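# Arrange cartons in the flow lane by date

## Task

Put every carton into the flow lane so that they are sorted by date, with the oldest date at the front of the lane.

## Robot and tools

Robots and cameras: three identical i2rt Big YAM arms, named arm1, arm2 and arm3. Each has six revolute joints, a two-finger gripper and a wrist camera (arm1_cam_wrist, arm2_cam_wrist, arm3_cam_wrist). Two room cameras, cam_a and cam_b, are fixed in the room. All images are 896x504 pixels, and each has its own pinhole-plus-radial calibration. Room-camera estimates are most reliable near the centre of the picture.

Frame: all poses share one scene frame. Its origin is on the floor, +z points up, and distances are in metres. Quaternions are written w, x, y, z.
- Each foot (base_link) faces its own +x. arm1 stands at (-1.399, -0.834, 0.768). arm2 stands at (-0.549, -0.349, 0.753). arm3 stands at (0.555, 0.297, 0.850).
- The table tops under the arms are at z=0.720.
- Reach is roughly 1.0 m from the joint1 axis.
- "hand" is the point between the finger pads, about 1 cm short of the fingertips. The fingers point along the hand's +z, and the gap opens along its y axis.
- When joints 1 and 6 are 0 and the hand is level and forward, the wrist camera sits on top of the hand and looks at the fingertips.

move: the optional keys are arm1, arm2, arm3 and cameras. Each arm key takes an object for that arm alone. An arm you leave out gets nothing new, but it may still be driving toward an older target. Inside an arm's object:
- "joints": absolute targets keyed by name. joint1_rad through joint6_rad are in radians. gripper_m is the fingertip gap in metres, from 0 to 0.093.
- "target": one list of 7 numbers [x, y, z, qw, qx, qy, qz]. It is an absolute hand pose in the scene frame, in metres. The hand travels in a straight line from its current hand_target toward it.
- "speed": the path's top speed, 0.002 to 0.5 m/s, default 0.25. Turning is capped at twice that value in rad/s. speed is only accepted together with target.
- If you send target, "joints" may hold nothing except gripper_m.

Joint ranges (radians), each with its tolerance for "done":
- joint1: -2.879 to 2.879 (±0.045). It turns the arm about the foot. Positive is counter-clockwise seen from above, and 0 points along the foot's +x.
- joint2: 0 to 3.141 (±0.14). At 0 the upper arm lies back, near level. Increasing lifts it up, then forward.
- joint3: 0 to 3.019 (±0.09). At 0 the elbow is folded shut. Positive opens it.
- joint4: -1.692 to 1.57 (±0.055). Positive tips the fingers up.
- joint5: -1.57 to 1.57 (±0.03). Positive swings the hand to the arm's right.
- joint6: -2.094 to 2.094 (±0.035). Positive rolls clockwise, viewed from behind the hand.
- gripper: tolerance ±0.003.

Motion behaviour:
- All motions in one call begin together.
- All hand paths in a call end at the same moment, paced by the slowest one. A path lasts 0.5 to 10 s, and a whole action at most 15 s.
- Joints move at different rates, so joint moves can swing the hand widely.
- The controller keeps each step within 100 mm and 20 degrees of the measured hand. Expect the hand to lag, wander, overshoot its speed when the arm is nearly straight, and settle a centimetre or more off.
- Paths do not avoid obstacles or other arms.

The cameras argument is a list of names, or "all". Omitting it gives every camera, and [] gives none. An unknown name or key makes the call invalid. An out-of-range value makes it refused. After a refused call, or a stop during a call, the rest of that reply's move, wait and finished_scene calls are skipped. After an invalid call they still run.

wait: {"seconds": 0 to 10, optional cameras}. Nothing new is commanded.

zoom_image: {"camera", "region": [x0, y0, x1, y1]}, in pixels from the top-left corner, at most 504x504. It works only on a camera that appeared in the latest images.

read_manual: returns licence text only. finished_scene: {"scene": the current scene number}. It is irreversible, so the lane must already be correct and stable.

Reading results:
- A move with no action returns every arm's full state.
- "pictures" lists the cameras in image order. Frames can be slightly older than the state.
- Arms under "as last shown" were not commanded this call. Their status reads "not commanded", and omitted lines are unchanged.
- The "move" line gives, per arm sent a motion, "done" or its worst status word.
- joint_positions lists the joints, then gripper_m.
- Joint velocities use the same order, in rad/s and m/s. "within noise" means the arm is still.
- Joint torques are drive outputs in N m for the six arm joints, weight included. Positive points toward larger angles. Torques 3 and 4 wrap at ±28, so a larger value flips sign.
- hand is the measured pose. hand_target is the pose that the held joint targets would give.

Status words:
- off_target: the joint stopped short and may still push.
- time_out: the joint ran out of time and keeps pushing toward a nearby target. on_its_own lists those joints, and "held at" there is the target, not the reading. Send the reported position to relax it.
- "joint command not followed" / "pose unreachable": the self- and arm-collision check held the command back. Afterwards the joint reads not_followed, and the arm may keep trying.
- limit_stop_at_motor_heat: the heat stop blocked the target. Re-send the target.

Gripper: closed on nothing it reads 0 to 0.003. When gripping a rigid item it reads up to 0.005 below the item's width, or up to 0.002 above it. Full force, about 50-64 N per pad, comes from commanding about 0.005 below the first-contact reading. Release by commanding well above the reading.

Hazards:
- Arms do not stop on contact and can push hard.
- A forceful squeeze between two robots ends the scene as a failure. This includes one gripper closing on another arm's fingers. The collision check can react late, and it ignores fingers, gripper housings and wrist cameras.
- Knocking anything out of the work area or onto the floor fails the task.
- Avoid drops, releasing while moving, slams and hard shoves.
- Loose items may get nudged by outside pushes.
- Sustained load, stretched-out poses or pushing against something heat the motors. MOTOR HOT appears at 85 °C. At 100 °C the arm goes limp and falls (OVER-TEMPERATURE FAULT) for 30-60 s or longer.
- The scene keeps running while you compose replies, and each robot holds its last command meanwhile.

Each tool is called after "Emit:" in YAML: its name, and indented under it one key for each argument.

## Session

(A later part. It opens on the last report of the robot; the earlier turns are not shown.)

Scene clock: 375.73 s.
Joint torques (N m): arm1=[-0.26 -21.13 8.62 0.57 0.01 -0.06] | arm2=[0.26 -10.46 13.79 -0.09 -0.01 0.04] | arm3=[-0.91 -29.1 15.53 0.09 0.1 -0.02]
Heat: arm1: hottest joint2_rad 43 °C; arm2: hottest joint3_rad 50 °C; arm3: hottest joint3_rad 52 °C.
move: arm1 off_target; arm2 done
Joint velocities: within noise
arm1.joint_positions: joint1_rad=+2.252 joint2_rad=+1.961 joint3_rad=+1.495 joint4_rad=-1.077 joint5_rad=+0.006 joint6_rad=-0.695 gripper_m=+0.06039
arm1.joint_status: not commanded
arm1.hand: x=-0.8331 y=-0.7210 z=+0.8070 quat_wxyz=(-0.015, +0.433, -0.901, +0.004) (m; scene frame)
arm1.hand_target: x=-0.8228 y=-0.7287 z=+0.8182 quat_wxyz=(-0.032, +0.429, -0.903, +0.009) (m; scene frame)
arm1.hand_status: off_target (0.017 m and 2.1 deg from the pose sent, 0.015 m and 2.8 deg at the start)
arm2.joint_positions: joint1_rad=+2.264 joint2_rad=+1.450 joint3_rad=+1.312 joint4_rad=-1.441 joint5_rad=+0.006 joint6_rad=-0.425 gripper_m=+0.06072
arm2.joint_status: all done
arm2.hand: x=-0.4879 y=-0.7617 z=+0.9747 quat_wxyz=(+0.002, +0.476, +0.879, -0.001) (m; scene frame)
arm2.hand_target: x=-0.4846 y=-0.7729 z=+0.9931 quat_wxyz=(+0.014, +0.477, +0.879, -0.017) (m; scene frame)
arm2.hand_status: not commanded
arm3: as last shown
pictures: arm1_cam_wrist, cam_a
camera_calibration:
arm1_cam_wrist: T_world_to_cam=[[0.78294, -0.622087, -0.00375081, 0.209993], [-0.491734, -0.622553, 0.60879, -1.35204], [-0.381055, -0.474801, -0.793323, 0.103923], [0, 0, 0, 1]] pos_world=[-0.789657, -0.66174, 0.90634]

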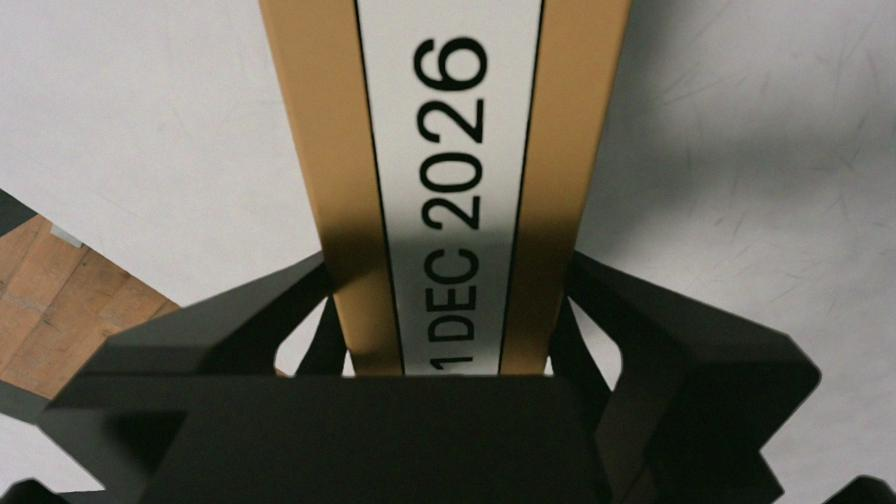

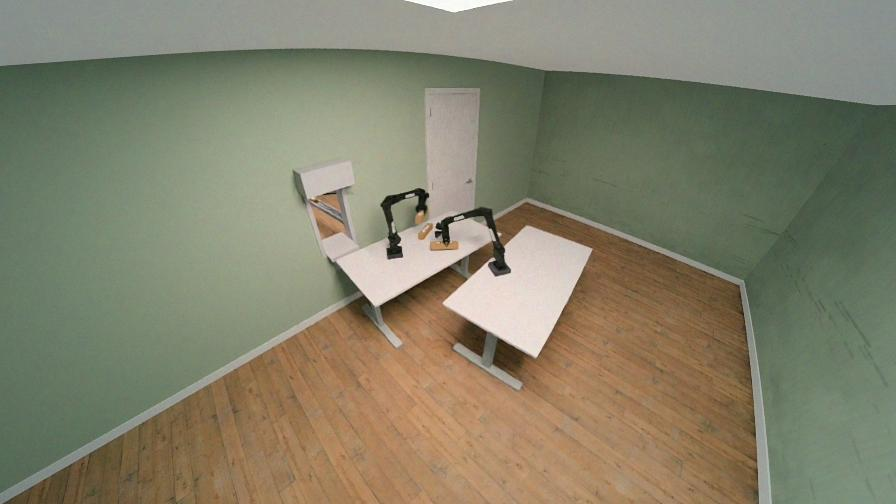

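Emit:
move:
  arm1: {"target": [-0.8226, -0.7287, 0.806, -0.024, 0.429, -0.903, 0.007], "speed": 0.05}
  cameras: ["cam_a"]

Emit:
zoom_image:
  camera: "cam_a"
  region: [410, 215, 480, 265]

Scene clock: 379.33 s.
Joint torques (N m): arm1=[-0.32 -20.72 8.75 0.54 0.01 -0.06] | arm2=[0.26 -10.81 13.79 -0.09 0 0.04] | arm3=[-0.67 -28.98 15.53 0.06 0.1 -0.03]
Heat: arm1: hottest joint2_rad 43 °C; arm2: hottest joint3_rad 49 °C; arm3: hottest joint3_rad 52 °C.
move: arm1 off_target
Joint velocities: within noise
arm1.joint_positions: joint1_rad=+2.252 joint2_rad=+1.980 joint3_rad=+1.495 joint4_rad=-1.073 joint5_rad=+0.006 joint6_rad=-0.695 gripper_m=+0.06039
arm1.joint_status: not commanded
arm1.hand: x=-0.8340 y=-0.7212 z=+0.7963 quat_wxyz=(-0.008, +0.433, -0.901, +0.003) (m; scene frame)
arm1.hand_target: x=-0.8229 y=-0.7288 z=+0.8062 quat_wxyz=(-0.024, +0.429, -0.903, +0.007) (m; scene frame)
arm1.hand_status: off_target (0.017 m and 2.0 deg from the pose sent, 0.013 m and 1.2 deg at the start)
arm2, arm3: as last shown
pictures: cam_a

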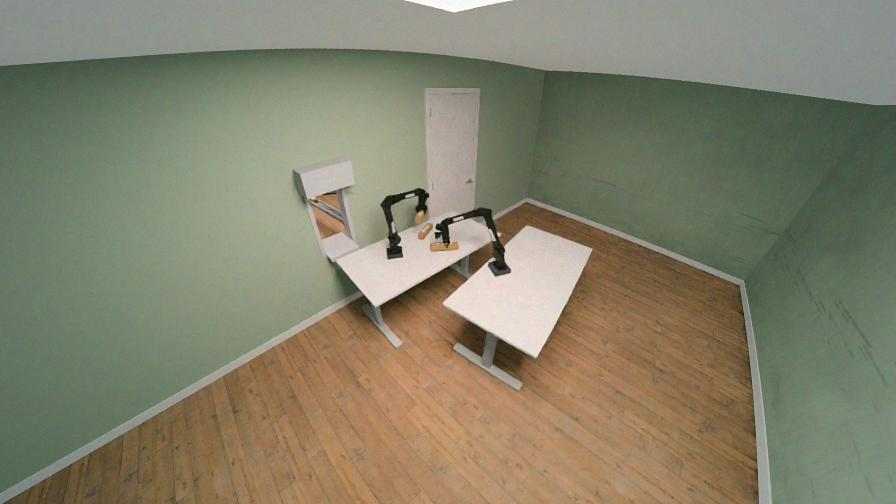

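Scaled by 7.200 from the camera's 896x504 image, which has a finer 1280x720 frame.

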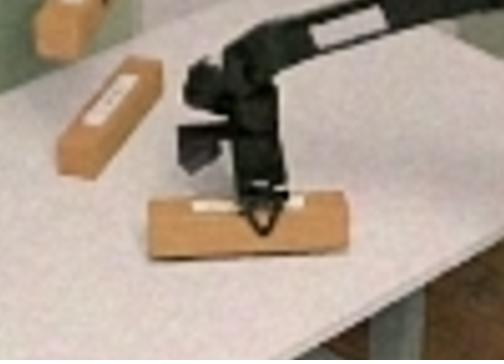

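Emit:
move:
  arm1: {"target": [-0.8226, -0.7287, 0.795, -0.020, 0.429, -0.903, 0.006], "speed": 0.05}
  cameras: ["cam_a"]

Emit:
zoom_image:
  camera: "cam_a"
  region: [410, 215, 480, 265]

Scene clock: 383.90 s.
Joint torques (N m): arm1=[-0.38 -20.89 8.39 0.51 0.02 -0.06] | arm2=[0.26 -10.75 13.78 -0.09 -0.01 0.03] | arm3=[-0.67 -29.16 15.51 0.02 0.09 -0.02]
Heat: arm1: hottest joint2_rad 43 °C; arm2: hottest joint3_rad 49 °C; arm3: hottest joint3_rad 53 °C.
move: arm1 off_target
Joint velocities: within noise
arm1.joint_positions: joint1_rad=+2.252 joint2_rad=+1.997 joint3_rad=+1.495 joint4_rad=-1.060 joint5_rad=+0.006 joint6_rad=-0.695 gripper_m=+0.06039
arm1.joint_status: not commanded
arm1.hand: x=-0.8327 y=-0.7209 z=+0.7868 quat_wxyz=(-0.005, +0.433, -0.902, +0.002) (m; scene frame)
arm1.hand_target: x=-0.8229 y=-0.7288 z=+0.7951 quat_wxyz=(-0.020, +0.429, -0.903, +0.006) (m; scene frame)
arm1.hand_status: off_target (0.015 m and 1.8 deg from the pose sent, 0.014 m and 1.5 deg at the start)
arm2, arm3: as last shown
pictures: cam_a

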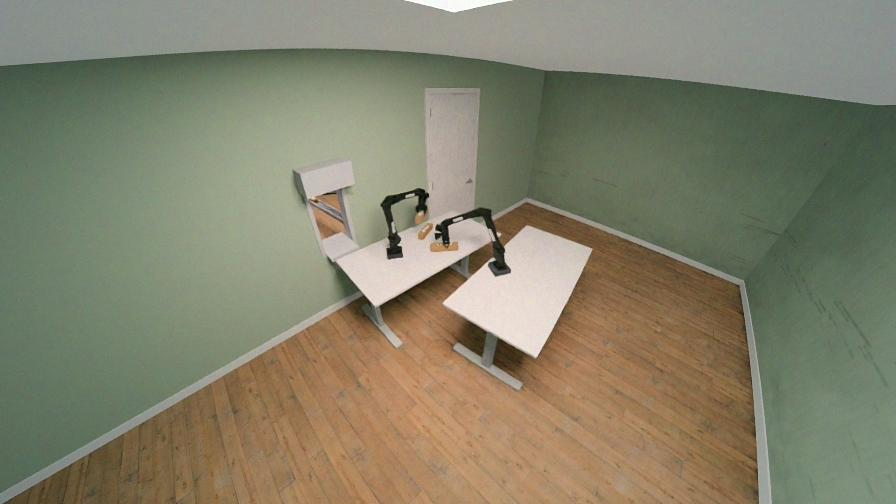

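Scaled by 7.200 from the camera's 896x504 image, which has a finer 1280x720 frame.

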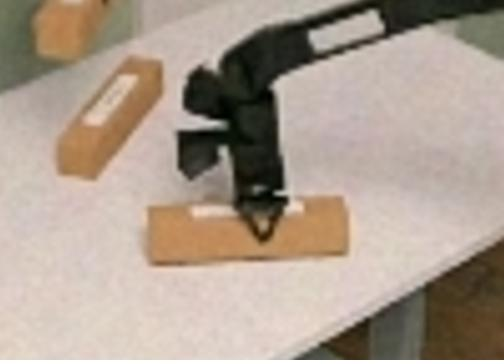

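Emit:
move:
  arm1: {"target": [-0.8226, -0.7287, 0.784, -0.018, 0.429, -0.903, 0.005], "speed": 0.05}
  cameras: ["cam_a"]

Emit:
zoom_image:
  camera: "cam_a"
  region: [410, 215, 480, 265]

Scene clock: 386.93 s.
Joint torques (N m): arm1=[-0.38 -20.54 8.17 0.64 -0.12 -0.06] | arm2=[0.26 -10.75 13.78 -0.09 -0.01 0.04] | arm3=[-0.97 -28.86 15.53 0.02 0.1 -0.02]
Heat: arm1: hottest joint2_rad 43 °C; arm2: hottest joint3_rad 49 °C; arm3: hottest joint3_rad 53 °C.
move: arm1 off_target
Joint velocities: within noise
arm1.joint_positions: joint1_rad=+2.252 joint2_rad=+2.006 joint3_rad=+1.491 joint4_rad=-1.045 joint5_rad=+0.008 joint6_rad=-0.696 gripper_m=+0.06039
arm1.joint_status: not commanded
arm1.hand: x=-0.8319 y=-0.7210 z=+0.7808 quat_wxyz=(-0.006, +0.433, -0.901, +0.003) (m; scene frame)
arm1.hand_target: x=-0.8228 y=-0.7288 z=+0.7842 quat_wxyz=(-0.018, +0.429, -0.903, +0.005) (m; scene frame)
arm1.hand_status: off_target (0.012 m and 1.5 deg from the pose sent, 0.013 m and 1.5 deg at the start)
arm2, arm3: as last shown
pictures: cam_a

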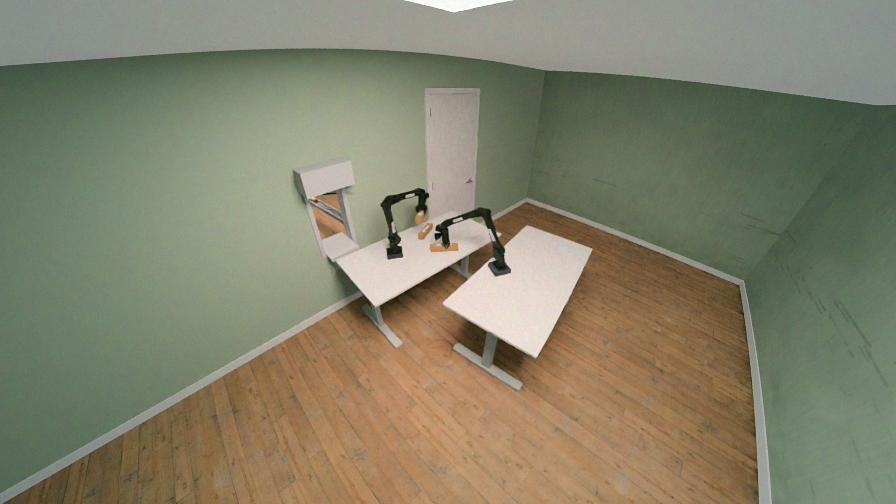

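Scaled by 7.200 from the camera's 896x504 image, which has a finer 1280x720 frame.

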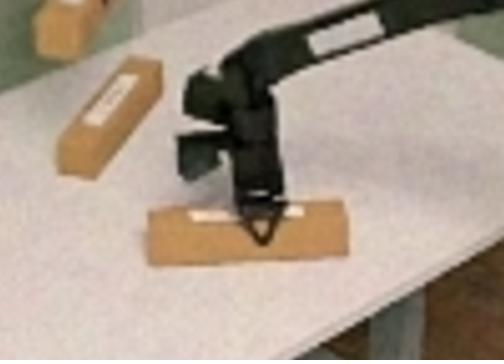

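Emit:
move:
  arm1: {"target": [-0.8226, -0.7287, 0.779, -0.018, 0.429, -0.903, 0.005], "speed": 0.05}
  cameras: ["arm1_cam_wrist"]

Emit:
move:
  arm1: {"joints": {"gripper_m": 0.09}}
  cameras: ["arm1_cam_wrist", "cam_a"]

Emit:
zoom_image:
  camera: "cam_a"
  region: [410, 215, 480, 265]

Scene clock: 391.57 s.
Joint torques (N m): arm1=[-0.32 -19.96 7.94 0.95 -0.12 -0.06] | arm2=[0.26 -10.75 13.78 -0.09 -0.01 0.04] | arm3=[-0.62 -28.86 15.53 0.06 0.08 -0.03]
Heat: arm1: hottest joint2_rad 43 °C; arm2: hottest joint3_rad 49 °C; arm3: hottest joint3_rad 53 °C.
move: arm1 off_target
Joint velocities: within noise
arm1.joint_positions: joint1_rad=+2.252 joint2_rad=+2.006 joint3_rad=+1.489 joint4_rad=-1.043 joint5_rad=+0.008 joint6_rad=-0.696 gripper_m=+0.06039
arm1.joint_status: not commanded
arm1.hand: x=-0.8318 y=-0.7210 z=+0.7804 quat_wxyz=(-0.007, +0.433, -0.901, +0.003) (m; scene frame)
arm1.hand_target: x=-0.8228 y=-0.7288 z=+0.7793 quat_wxyz=(-0.018, +0.429, -0.903, +0.005) (m; scene frame)
arm1.hand_status: off_target (0.012 m and 1.4 deg from the pose sent, 0.012 m and 1.5 deg at the start)
arm2: as last shown
arm3.joint_positions: joint1_rad=+0.468 joint2_rad=+2.450 joint3_rad=+2.359 joint4_rad=-1.480 joint5_rad=+0.000 joint6_rad=-0.269 gripper_m=+0.09396
arm3.joint_status: not commanded
arm3.hand: x=+0.3596 y=-0.4134 z=+0.8886 quat_wxyz=(-0.001, -0.707, -0.708, -0.001) (m; scene frame)
arm3.hand_target: x=+0.3501 y=-0.4192 z=+0.8800 quat_wxyz=(+0.000, -0.707, -0.707, +0.001) (m; scene frame)
arm3.hand_status: not commanded
pictures: arm1_cam_wrist
camera_calibration:
arm1_cam_wrist: T_world_to_cam=[[0.783058, -0.621816, -0.0128742, 0.216437], [-0.481836, -0.619609, 0.619612, -1.33332], [-0.393261, -0.478988, -0.784803, 0.0634965], [0, 0, 0, 1]] pos_world=[-0.786954, -0.66114, 0.87876]

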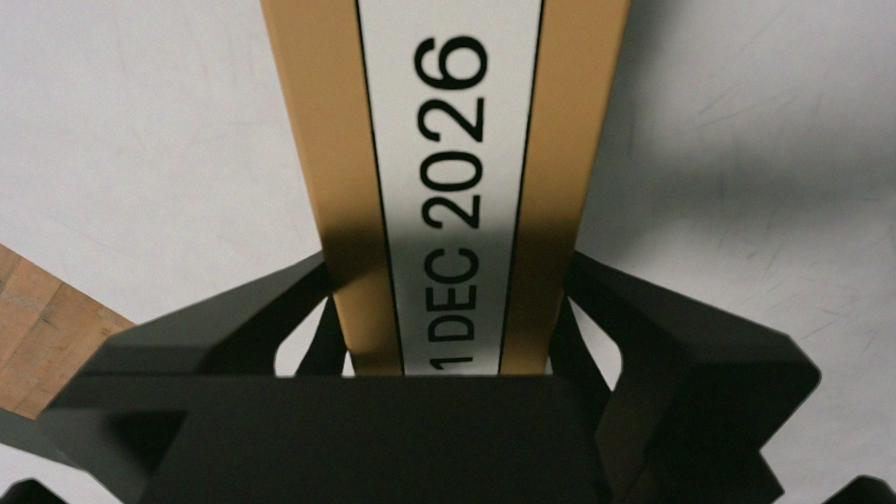

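Scene clock: 392.20 s.
Joint torques (N m): arm1=[-0.26 -19.96 7.99 0.54 -0.03 -0.06] | arm2=[0.26 -10.75 13.79 -0.08 -0.01 0.04] | arm3=[-0.67 -28.92 15.53 0.03 0.1 -0.03]
Heat: arm1: hottest joint2_rad 43 °C; arm2: hottest joint3_rad 49 °C; arm3: hottest joint3_rad 53 °C.
move: arm1 done
Joint velocities: within noise
arm1.joint_positions: joint1_rad=+2.252 joint2_rad=+2.006 joint3_rad=+1.489 joint4_rad=-1.032 joint5_rad=+0.006 joint6_rad=-0.696 gripper_m=+0.08985
arm1.joint_status: all done
arm1.hand: x=-0.8293 y=-0.7204 z=+0.7803 quat_wxyz=(-0.012, +0.433, -0.901, +0.004) (m; scene frame)
arm1.hand_target: x=-0.8228 y=-0.7288 z=+0.7792 quat_wxyz=(-0.018, +0.429, -0.903, +0.005) (m; scene frame)
arm1.hand_status: not commanded
arm2, arm3: as last shown
pictures: arm1_cam_wrist, cam_a
camera_calibration:
arm1_cam_wrist: T_world_to_cam=[[0.782968, -0.622024, -0.00689432, 0.20985], [-0.488516, -0.621701, 0.612242, -1.33294], [-0.385115, -0.475998, -0.79064, 0.0781886], [0, 0, 0, 1]] pos_world=[-0.785356, -0.66094, 0.879347]

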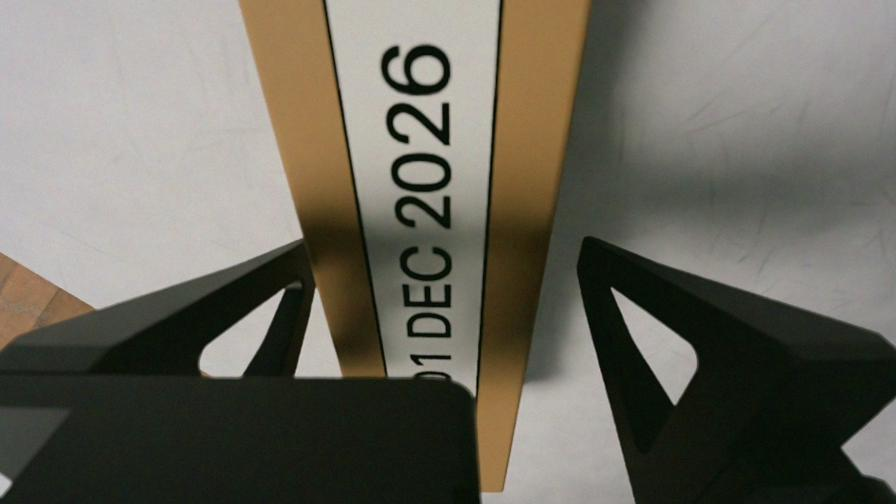

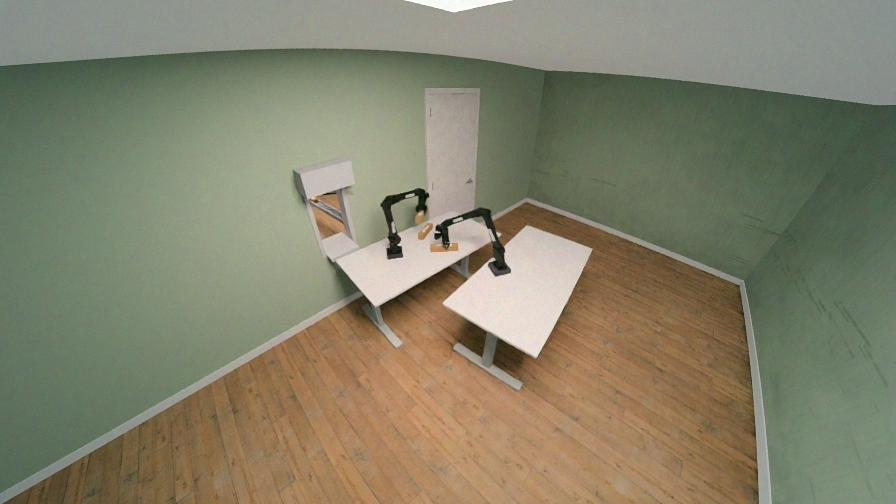

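Scaled by 7.200 from the camera's 896x504 image, which has a finer 1280x720 frame.

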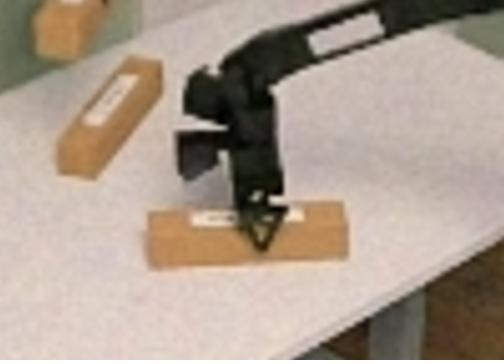

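Emit:
move:
  arm1: {"target": [-0.8228, -0.7288, 0.92, -0.018, 0.429, -0.903, 0.005], "speed": 0.2}
  cameras: ["arm1_cam_wrist"]

Emit:
move:
  arm1: {"joints": {"joint1_rad": 0.5, "joint2_rad": 1.2, "joint3_rad": 1.6, "joint4_rad": -1.5, "joint6_rad": 0.0}}
  arm2: {"joints": {"joint1_rad": 1.3}}
  cameras: ["arm2_cam_wrist", "cam_a"]

Emit:
zoom_image:
  camera: "cam_a"
  region: [360, 160, 560, 310]

Scene clock: 398.30 s.
Joint torques (N m): arm1=[-0.26 -19.14 12.33 -0.21 -0.03 -0.05] | arm2=[0.21 -10.75 13.78 -0.09 -0.01 0.04] | arm3=[-0.79 -28.81 15.51 0.05 0.11 -0.04]
Heat: arm1: hottest joint2_rad 43 °C; arm2: hottest joint3_rad 49 °C; arm3: hottest joint3_rad 53 °C.
move: arm1 off_target
Joint velocities: within noise
arm1.joint_positions: joint1_rad=+2.252 joint2_rad=+1.874 joint3_rad=+1.638 joint4_rad=-1.331 joint5_rad=+0.006 joint6_rad=-0.696 gripper_m=+0.08993
arm1.joint_status: not commanded
arm1.hand: x=-0.8379 y=-0.7228 z=+0.9058 quat_wxyz=(-0.003, +0.433, -0.902, +0.002) (m; scene frame)
arm1.hand_target: x=-0.8235 y=-0.7290 z=+0.9201 quat_wxyz=(-0.018, +0.429, -0.903, +0.005) (m; scene frame)
arm1.hand_status: off_target (0.022 m and 1.8 deg from the pose sent, 0.140 m and 0.8 deg at the start)
arm2, arm3: as last shown
pictures: arm1_cam_wrist
camera_calibration:
arm1_cam_wrist: T_world_to_cam=[[0.782731, -0.622072, -0.0189524, 0.226751], [-0.477219, -0.619458, 0.623325, -1.41448], [-0.399493, -0.478851, -0.781733, 0.15081], [0, 0, 0, 1]] pos_world=[-0.792253, -0.662939, 1.00387]

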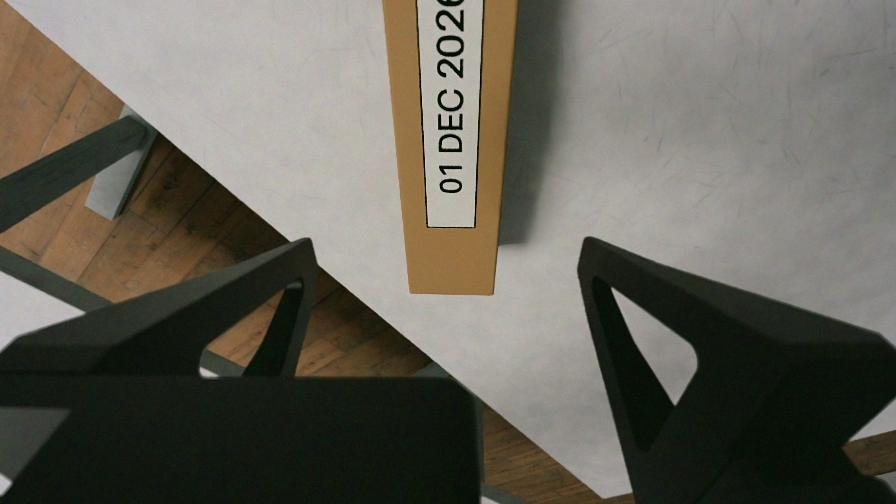

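Scene clock: 400.27 s.
Joint torques (N m): arm1=[-0.85 -10.17 10.73 0.7 0.03 0.12] | arm2=[-0.38 -10.93 13.76 -0.12 -0.15 0.04] | arm3=[-0.91 -28.92 15.56 0.05 0.09 -0.01]
Heat: arm1: hottest joint2_rad 43 °C; arm2: hottest joint3_rad 49 °C; arm3: hottest joint3_rad 53 °C.
move: arm1 done; arm2 done
Joint velocities: within noise
arm1.joint_positions: joint1_rad=+0.514 joint2_rad=+1.206 joint3_rad=+1.582 joint4_rad=-1.491 joint5_rad=+0.007 joint6_rad=-0.008 gripper_m=+0.08998
arm1.joint_status: all done
arm1.hand: x=-1.3876 y=-1.2498 z=+1.1932 quat_wxyz=(-0.158, -0.676, -0.702, +0.157) (m; scene frame)
arm1.hand_target: x=-1.3933 y=-1.2475 z=+1.2030 quat_wxyz=(-0.163, -0.682, -0.694, +0.163) (m; scene frame)
arm1.hand_status: not commanded
arm2.joint_positions: joint1_rad=+1.305 joint2_rad=+1.452 joint3_rad=+1.312 joint4_rad=-1.441 joint5_rad=+0.009 joint6_rad=-0.425 gripper_m=+0.06073
arm2.joint_status: all done
arm2.hand: x=-0.8549 y=-0.6362 z=+0.9692 quat_wxyz=(+0.002, +0.828, +0.561, +0.005) (m; scene frame)
arm2.hand_target: x=-0.8646 y=-0.6428 z=+0.9882 quat_wxyz=(+0.007, +0.831, +0.556, -0.015) (m; scene frame)
arm2.hand_status: not commanded
arm3: as last shown
pictures: arm2_cam_wrist, cam_a
camera_calibration:
arm2_cam_wrist: T_world_to_cam=[[-0.930288, 0.366809, 0.00406206, -0.567876], [0.303528, 0.763485, 0.570054, 0.20065], [0.205999, 0.531547, -0.821597, 1.43347], [0, 0, 0, 1]] pos_world=[-0.884486, -0.70685, 1.06566]

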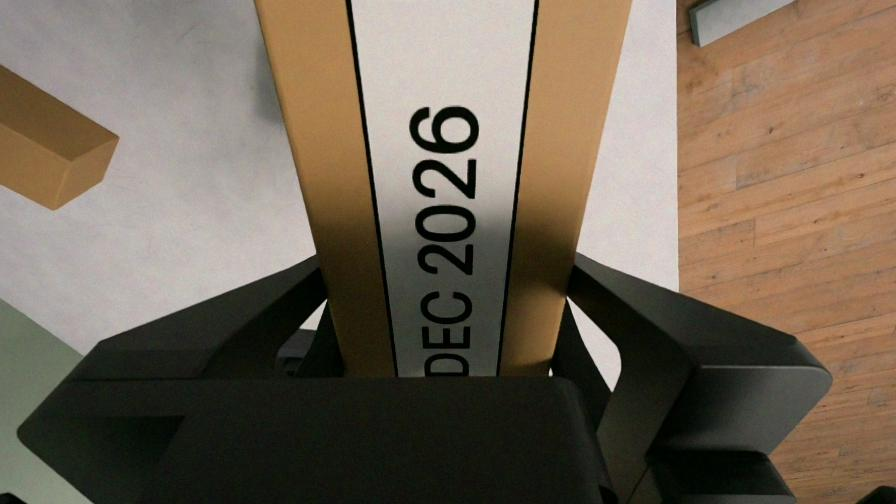

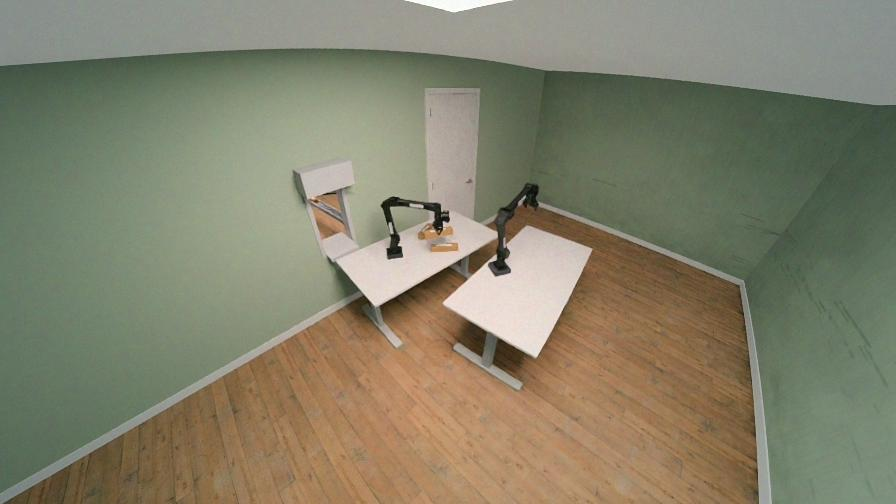

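Scaled by 2.520 from the camera's 896x504 image, which has a finer 1280x720 frame.

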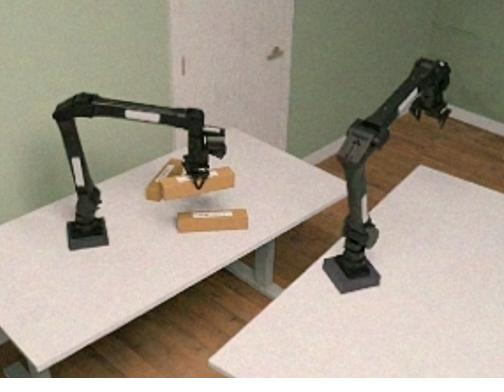

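Emit:
move:
  arm2: {"joints": {"joint1_rad": -0.045, "joint2_rad": 1.2957, "joint3_rad": 1.155, "joint4_rad": -1.39, "joint5_rad": 0.0, "joint6_rad": 0.0}}
  cameras: ["arm2_cam_wrist", "cam_a"]

Emit:
zoom_image:
  camera: "cam_a"
  region: [330, 180, 480, 310]

Scene clock: 406.10 s.
Joint torques (N m): arm1=[-0.38 -9.99 10.65 0.55 0.02 0.12] | arm2=[-0.44 -9.05 9.47 0.46 -0.11 0.07] | arm3=[-0.79 -28.86 15.6 0.06 0.07 -0.03]
Heat: arm1: hottest joint3_rad 43 °C; arm2: hottest joint3_rad 50 °C; arm3: hottest joint3_rad 53 °C.
move: arm2 done
Joint velocities: within noise
arm1, arm3: as last shown
arm1.hand: x=-1.3876 y=-1.2497 z=+1.1931 quat_wxyz=(-0.158, -0.676, -0.703, +0.157) (m; scene frame)
arm2.joint_positions: joint1_rad=-0.039 joint2_rad=+1.302 joint3_rad=+1.163 joint4_rad=-1.392 joint5_rad=+0.002 joint6_rad=-0.009 gripper_m=+0.06076
arm2.joint_status: all done
arm2.hand: x=-0.8639 y=-0.1411 z=+0.9626 quat_wxyz=(-0.002, +0.960, -0.281, -0.012) (m; scene frame)
arm2.hand_target: x=-0.8609 y=-0.1407 z=+0.9619 quat_wxyz=(-0.002, +0.957, -0.288, -0.013) (m; scene frame)
arm2.hand_status: not commanded
pictures: arm2_cam_wrist, cam_a
camera_calibration:
arm2_cam_wrist: T_world_to_cam=[[0.535222, 0.844642, 0.0108681, 0.569124], [0.705254, -0.453904, 0.5446, 0.0289799], [0.464925, -0.283817, -0.838626, 1.29178], [0, 0, 0, 1]] pos_world=[-0.925627, -0.100923, 1.06135]

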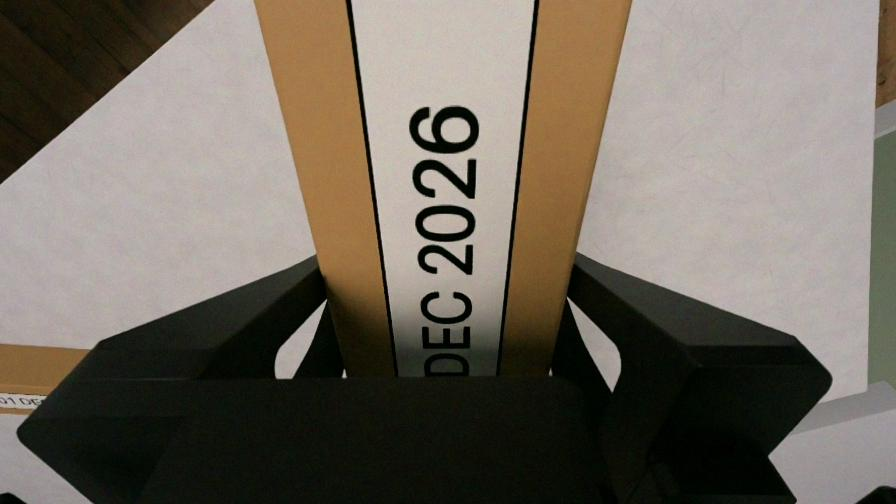

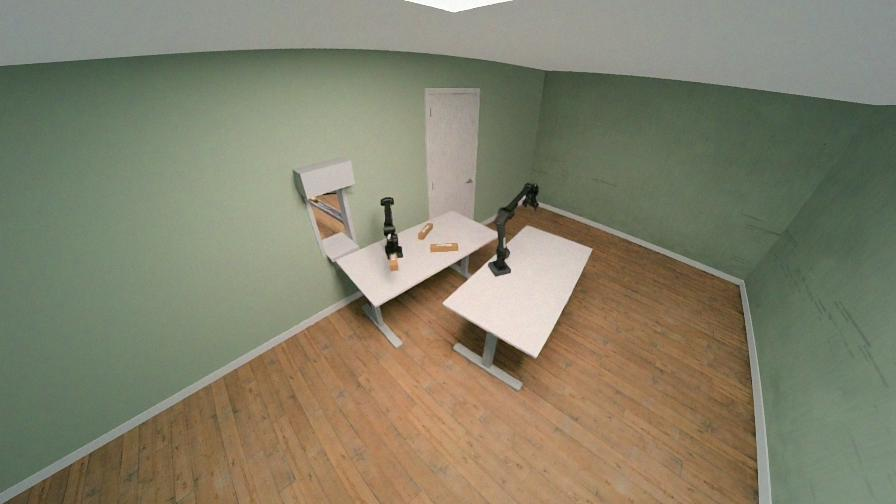

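Scaled by 3.360 from the camera's 896x504 image, which has a finer 1280x720 frame.

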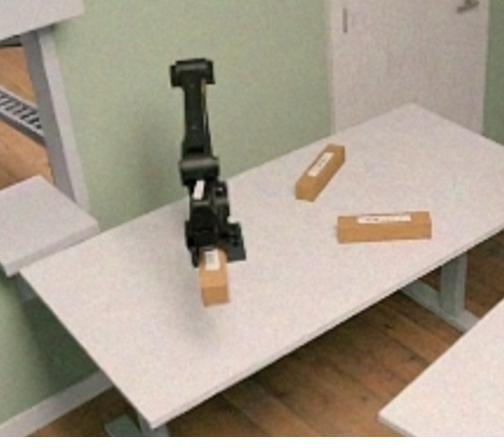

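Emit:
move:
  arm2: {"target": [-0.861, -0.141, 0.80, 0.0, 0.9585, -0.2850, 0.0], "speed": 0.15}
  cameras: ["arm2_cam_wrist", "cam_a"]

Emit:
zoom_image:
  camera: "cam_a"
  region: [360, 220, 430, 290]

Scene clock: 411.37 s.
Joint torques (N m): arm1=[-0.44 -9.99 10.65 0.54 0.02 0.12] | arm2=[-0.44 -9.47 8.2 0.77 0.05 0.02] | arm3=[-0.5 -28.86 15.54 0.1 0.1 -0.01]
Heat: arm1: hottest joint3_rad 44 °C; arm2: hottest joint3_rad 50 °C; arm3: hottest joint3_rad 53 °C.
move: arm2 done
Joint velocities: within noise
arm1, arm3: as last shown
arm2.joint_positions: joint1_rad=-0.039 joint2_rad=+1.481 joint3_rad=+0.883 joint4_rad=-0.967 joint5_rad=+0.003 joint6_rad=-0.009 gripper_m=+0.06076
arm2.joint_status: not commanded
arm2.hand: x=-0.8608 y=-0.1439 z=+0.8009 quat_wxyz=(+0.002, +0.960, -0.281, +0.003) (m; scene frame)
arm2.hand_target: x=-0.8609 y=-0.1410 z=+0.8000 quat_wxyz=(+0.000, +0.959, -0.285, +0.000) (m; scene frame)
arm2.hand_status: done (0.003 m and 0.7 deg from the pose sent, 0.163 m and 1.5 deg at the start)
pictures: arm2_cam_wrist, cam_a
camera_calibration:
arm2_cam_wrist: T_world_to_cam=[[0.53477, 0.844927, 0.0108949, 0.571211], [0.690041, -0.444109, 0.571499, 0.0803816], [0.487713, -0.298103, -0.82053, 1.15697], [0, 0, 0, 1]] pos_world=[-0.925204, -0.102037, 0.897169]

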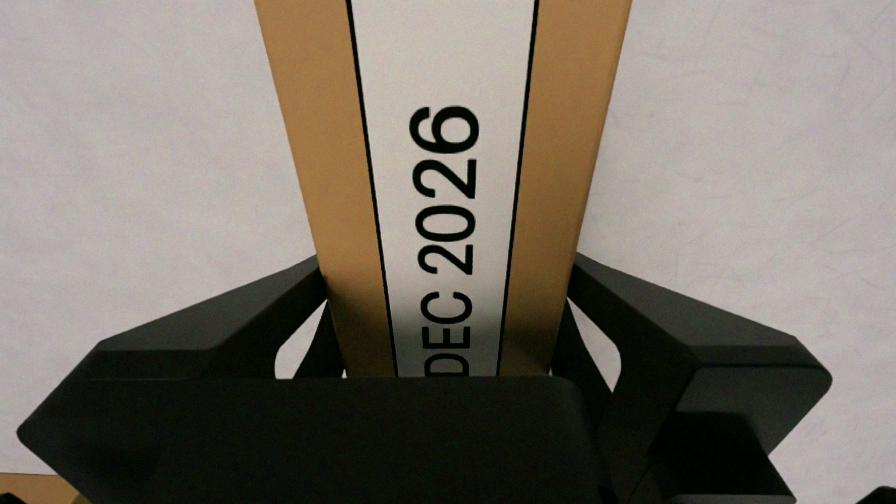

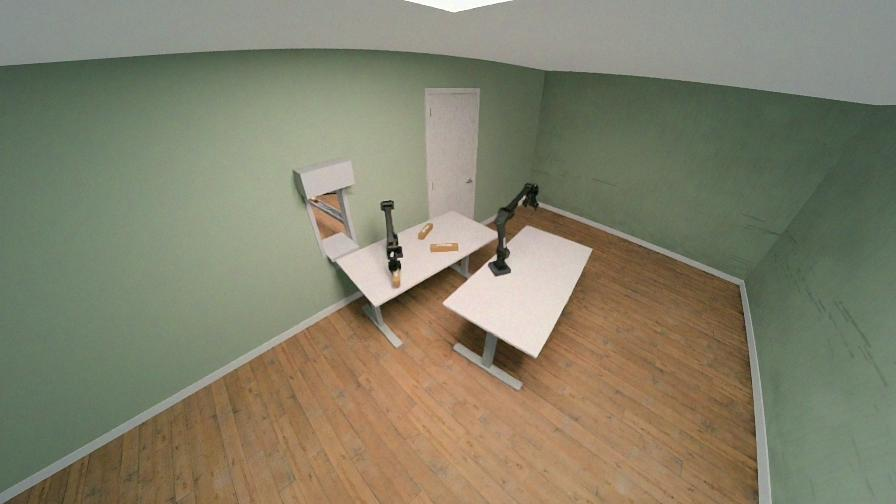

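Scaled by 7.200 from the camera's 896x504 image, which has a finer 1280x720 frame.

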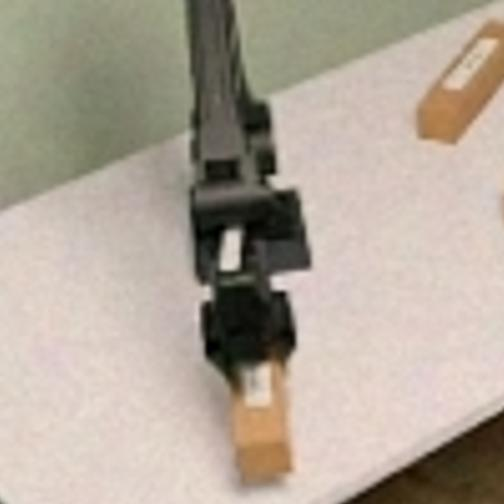

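Emit:
move:
  arm2: {"target": [-0.861, -0.141, 0.772, 0.0, 0.9585, -0.2850, 0.0], "speed": 0.1}
  cameras: ["cam_a"]

Emit:
move:
  arm2: {"target": [-0.861, -0.141, 0.762, 0.0, 0.9585, -0.2850, 0.0], "speed": 0.05}
  cameras: ["cam_a"]

Emit:
zoom_image:
  camera: "cam_a"
  region: [360, 220, 430, 290]

Scene clock: 414.90 s.
Joint torques (N m): arm1=[-0.32 -10.05 10.65 0.54 0.02 0.12] | arm2=[-0.44 -9.58 7.64 0.77 0.05 0.02] | arm3=[-0.62 -29.04 15.57 0.05 0.08 -0.01]
Heat: arm1: hottest joint3_rad 44 °C; arm2: hottest joint3_rad 50 °C; arm3: hottest joint3_rad 53 °C.
move: arm2 done
Joint velocities: within noise
arm1, arm3: as last shown
arm2.joint_positions: joint1_rad=-0.039 joint2_rad=+1.530 joint3_rad=+0.852 joint4_rad=-0.883 joint5_rad=+0.003 joint6_rad=-0.009 gripper_m=+0.06076
arm2.joint_status: not commanded
arm2.hand: x=-0.8617 y=-0.1435 z=+0.7741 quat_wxyz=(+0.002, +0.960, -0.281, +0.002) (m; scene frame)
arm2.hand_target: x=-0.8610 y=-0.1410 z=+0.7721 quat_wxyz=(+0.000, +0.959, -0.285, +0.000) (m; scene frame)
arm2.hand_status: done (0.003 m and 0.6 deg from the pose sent, 0.029 m and 0.7 deg at the start)
pictures: cam_a

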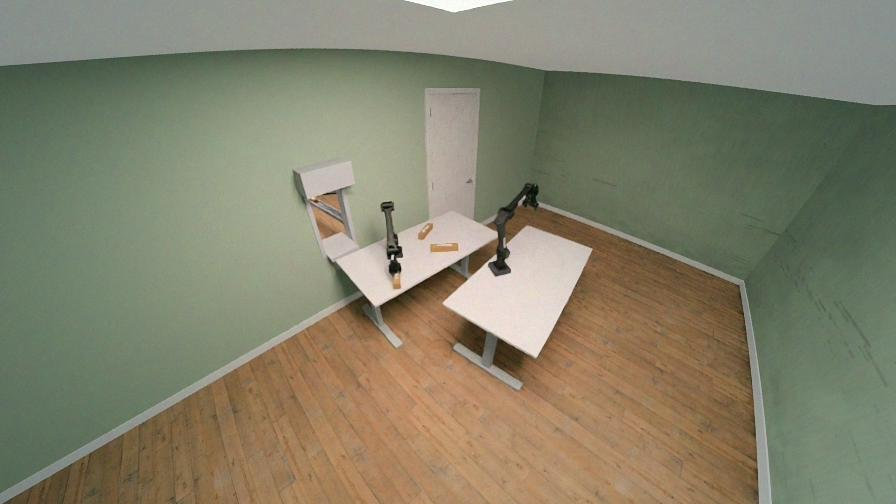

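Scene clock: 415.90 s.
Joint torques (N m): arm1=[-0.38 -10.05 10.66 0.54 0.02 0.11] | arm2=[-0.44 -9.58 7.39 0.84 0.05 0.01] | arm3=[-0.67 -28.98 15.58 0.01 0.09 -0.03]
Heat: arm1: hottest joint3_rad 44 °C; arm2: hottest joint3_rad 50 °C; arm3: hottest joint3_rad 53 °C.
move: arm2 done
Joint velocities: within noise
arm1, arm3: as last shown
arm2.joint_positions: joint1_rad=-0.039 joint2_rad=+1.548 joint3_rad=+0.843 joint4_rad=-0.852 joint5_rad=+0.003 joint6_rad=-0.009 gripper_m=+0.06076
arm2.joint_status: not commanded
arm2.hand: x=-0.8627 y=-0.1429 z=+0.7652 quat_wxyz=(+0.001, +0.960, -0.281, +0.000) (m; scene frame)
arm2.hand_target: x=-0.8610 y=-0.1410 z=+0.7620 quat_wxyz=(+0.000, +0.959, -0.285, +0.000) (m; scene frame)
arm2.hand_status: done (0.004 m and 0.5 deg from the pose sent, 0.012 m and 0.6 deg at the start)
pictures: cam_a

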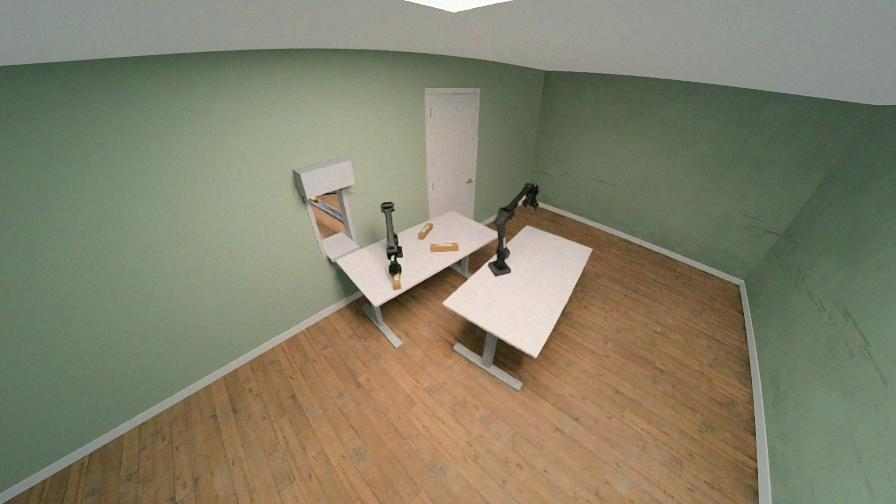

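Scaled by 7.200 from the camera's 896x504 image, which has a finer 1280x720 frame.

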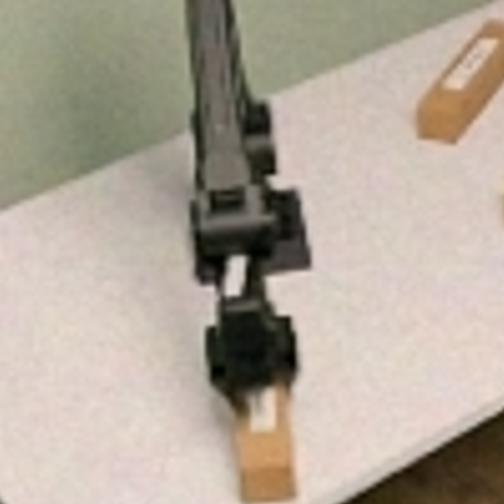

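Emit:
move:
  arm2: {"target": [-0.861, -0.141, 0.753, 0.0, 0.9585, -0.2850, 0.0], "speed": 0.05}
  cameras: ["cam_a"]

Emit:
zoom_image:
  camera: "cam_a"
  region: [380, 250, 420, 290]

Scene clock: 419.30 s.
Joint torques (N m): arm1=[-0.38 -9.99 10.67 0.54 0.02 0.12] | arm2=[-0.44 -9.41 7.13 0.75 0.04 0.01] | arm3=[-0.73 -29.04 15.54 0.09 0.09 -0.02]
Heat: arm1: hottest joint3_rad 44 °C; arm2: hottest joint3_rad 50 °C; arm3: hottest joint3_rad 53 °C.
move: arm2 done
Joint velocities: within noise
arm1: as last shown
arm2.joint_positions: joint1_rad=-0.039 joint2_rad=+1.564 joint3_rad=+0.836 joint4_rad=-0.825 joint5_rad=+0.003 joint6_rad=-0.009 gripper_m=+0.06076
arm2.joint_status: not commanded
arm2.hand: x=-0.8637 y=-0.1423 z=+0.7575 quat_wxyz=(+0.000, +0.960, -0.281, -0.002) (m; scene frame)
arm2.hand_target: x=-0.8610 y=-0.1410 z=+0.7531 quat_wxyz=(+0.000, +0.959, -0.285, +0.000) (m; scene frame)
arm2.hand_status: done (0.005 m and 0.6 deg from the pose sent, 0.013 m and 0.5 deg at the start)
arm3.joint_positions: joint1_rad=+0.468 joint2_rad=+2.450 joint3_rad=+2.359 joint4_rad=-1.480 joint5_rad=+0.000 joint6_rad=-0.269 gripper_m=+0.09396
arm3.joint_status: not commanded
arm3.hand: x=+0.3596 y=-0.4134 z=+0.8886 quat_wxyz=(-0.001, -0.707, -0.708, -0.001) (m; scene frame)
arm3.hand_target: x=+0.3501 y=-0.4192 z=+0.8800 quat_wxyz=(+0.000, -0.707, -0.707, +0.001) (m; scene frame)
arm3.hand_status: not commanded
pictures: cam_a

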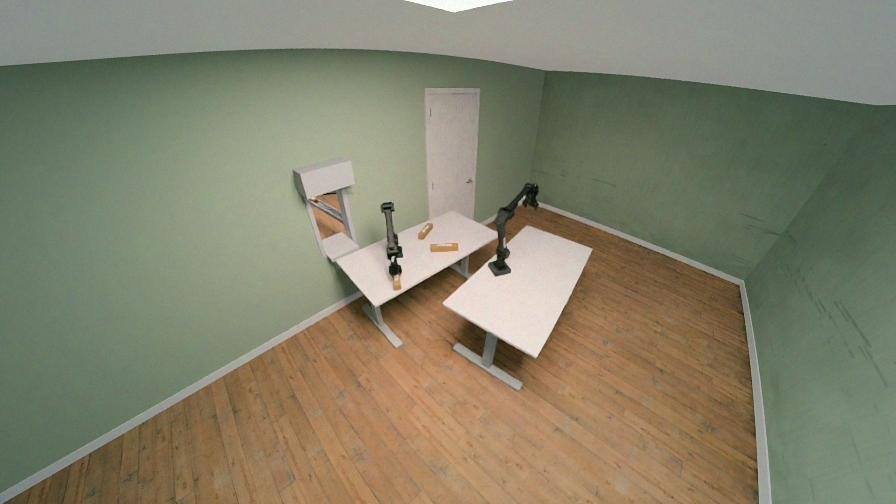

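Scaled by 12.600 from the camera's 896x504 image, which has a finer 1280x720 frame.

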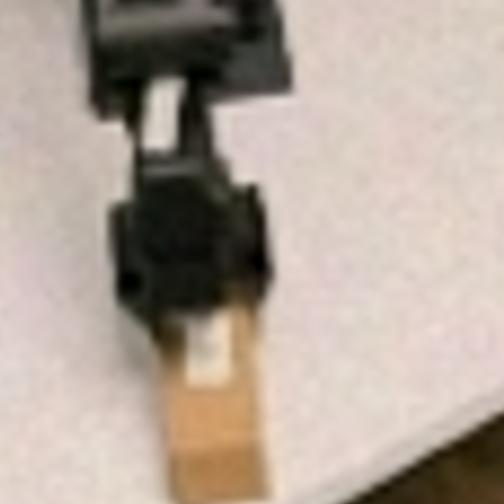

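Emit:
move:
  cameras: ["arm2_cam_wrist", "cam_a"]

Scene clock: 447.80 s.
Joint torques (N m): arm1=[-0.32 -10.05 10.66 0.57 0.02 0.12] | arm2=[-0.38 -9.41 7.13 0.76 0.04 0.02] | arm3=[-0.79 -28.75 15.51 0.02 0.09 -0.02]
Heat: arm1: hottest joint3_rad 45 °C; arm2: hottest joint3_rad 47 °C; arm3: hottest joint3_rad 54 °C.
Joint velocities: within noise
arm1.joint_positions: joint1_rad=+0.514 joint2_rad=+1.206 joint3_rad=+1.582 joint4_rad=-1.491 joint5_rad=+0.007 joint6_rad=-0.008 gripper_m=+0.08998
arm1.joint_status: not commanded
arm1.hand: x=-1.3876 y=-1.2497 z=+1.1931 quat_wxyz=(-0.158, -0.676, -0.703, +0.157) (m; scene frame)
arm1.hand_target: x=-1.3933 y=-1.2475 z=+1.2030 quat_wxyz=(-0.163, -0.682, -0.694, +0.163) (m; scene frame)
arm1.hand_status: not commanded
arm2.joint_positions: joint1_rad=-0.039 joint2_rad=+1.564 joint3_rad=+0.836 joint4_rad=-0.825 joint5_rad=+0.003 joint6_rad=-0.009 gripper_m=+0.06076
arm2.joint_status: not commanded
arm2.hand: x=-0.8637 y=-0.1423 z=+0.7575 quat_wxyz=(+0.000, +0.960, -0.281, -0.002) (m; scene frame)
arm2.hand_target: x=-0.8610 y=-0.1410 z=+0.7531 quat_wxyz=(+0.000, +0.959, -0.285, +0.000) (m; scene frame)
arm2.hand_status: done (0.005 m and 0.6 deg from the pose sent, 0.013 m and 0.5 deg at the start)
arm3.joint_positions: joint1_rad=+0.468 joint2_rad=+2.450 joint3_rad=+2.359 joint4_rad=-1.480 joint5_rad=+0.000 joint6_rad=-0.269 gripper_m=+0.09396
arm3.joint_status: not commanded
arm3.hand: x=+0.3596 y=-0.4134 z=+0.8886 quat_wxyz=(-0.001, -0.707, -0.708, -0.001) (m; scene frame)
arm3.hand_target: x=+0.3501 y=-0.4192 z=+0.8800 quat_wxyz=(+0.000, -0.707, -0.707, +0.001) (m; scene frame)
arm3.hand_status: not commanded
pictures: arm2_cam_wrist, cam_a
camera_calibration:
arm2_cam_wrist: T_world_to_cam=[[0.534939, 0.844819, 0.0110137, 0.571943], [0.695446, -0.447684, 0.562079, 0.119207], [0.479786, -0.293019, -0.82701, 1.12207], [0, 0, 0, 1]] pos_world=[-0.927212, -0.101032, 0.854663]

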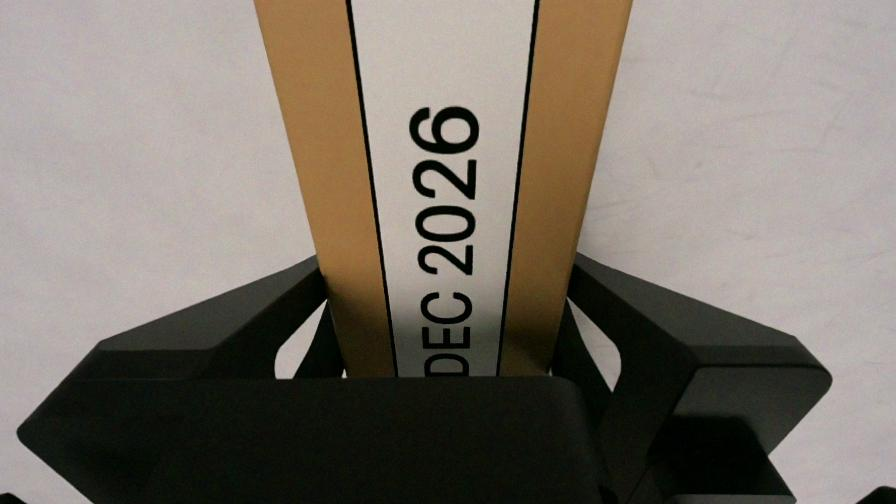

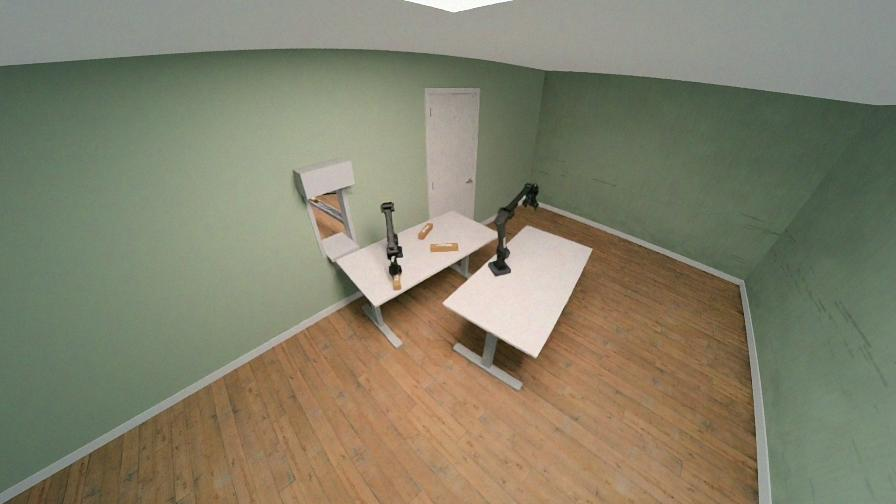

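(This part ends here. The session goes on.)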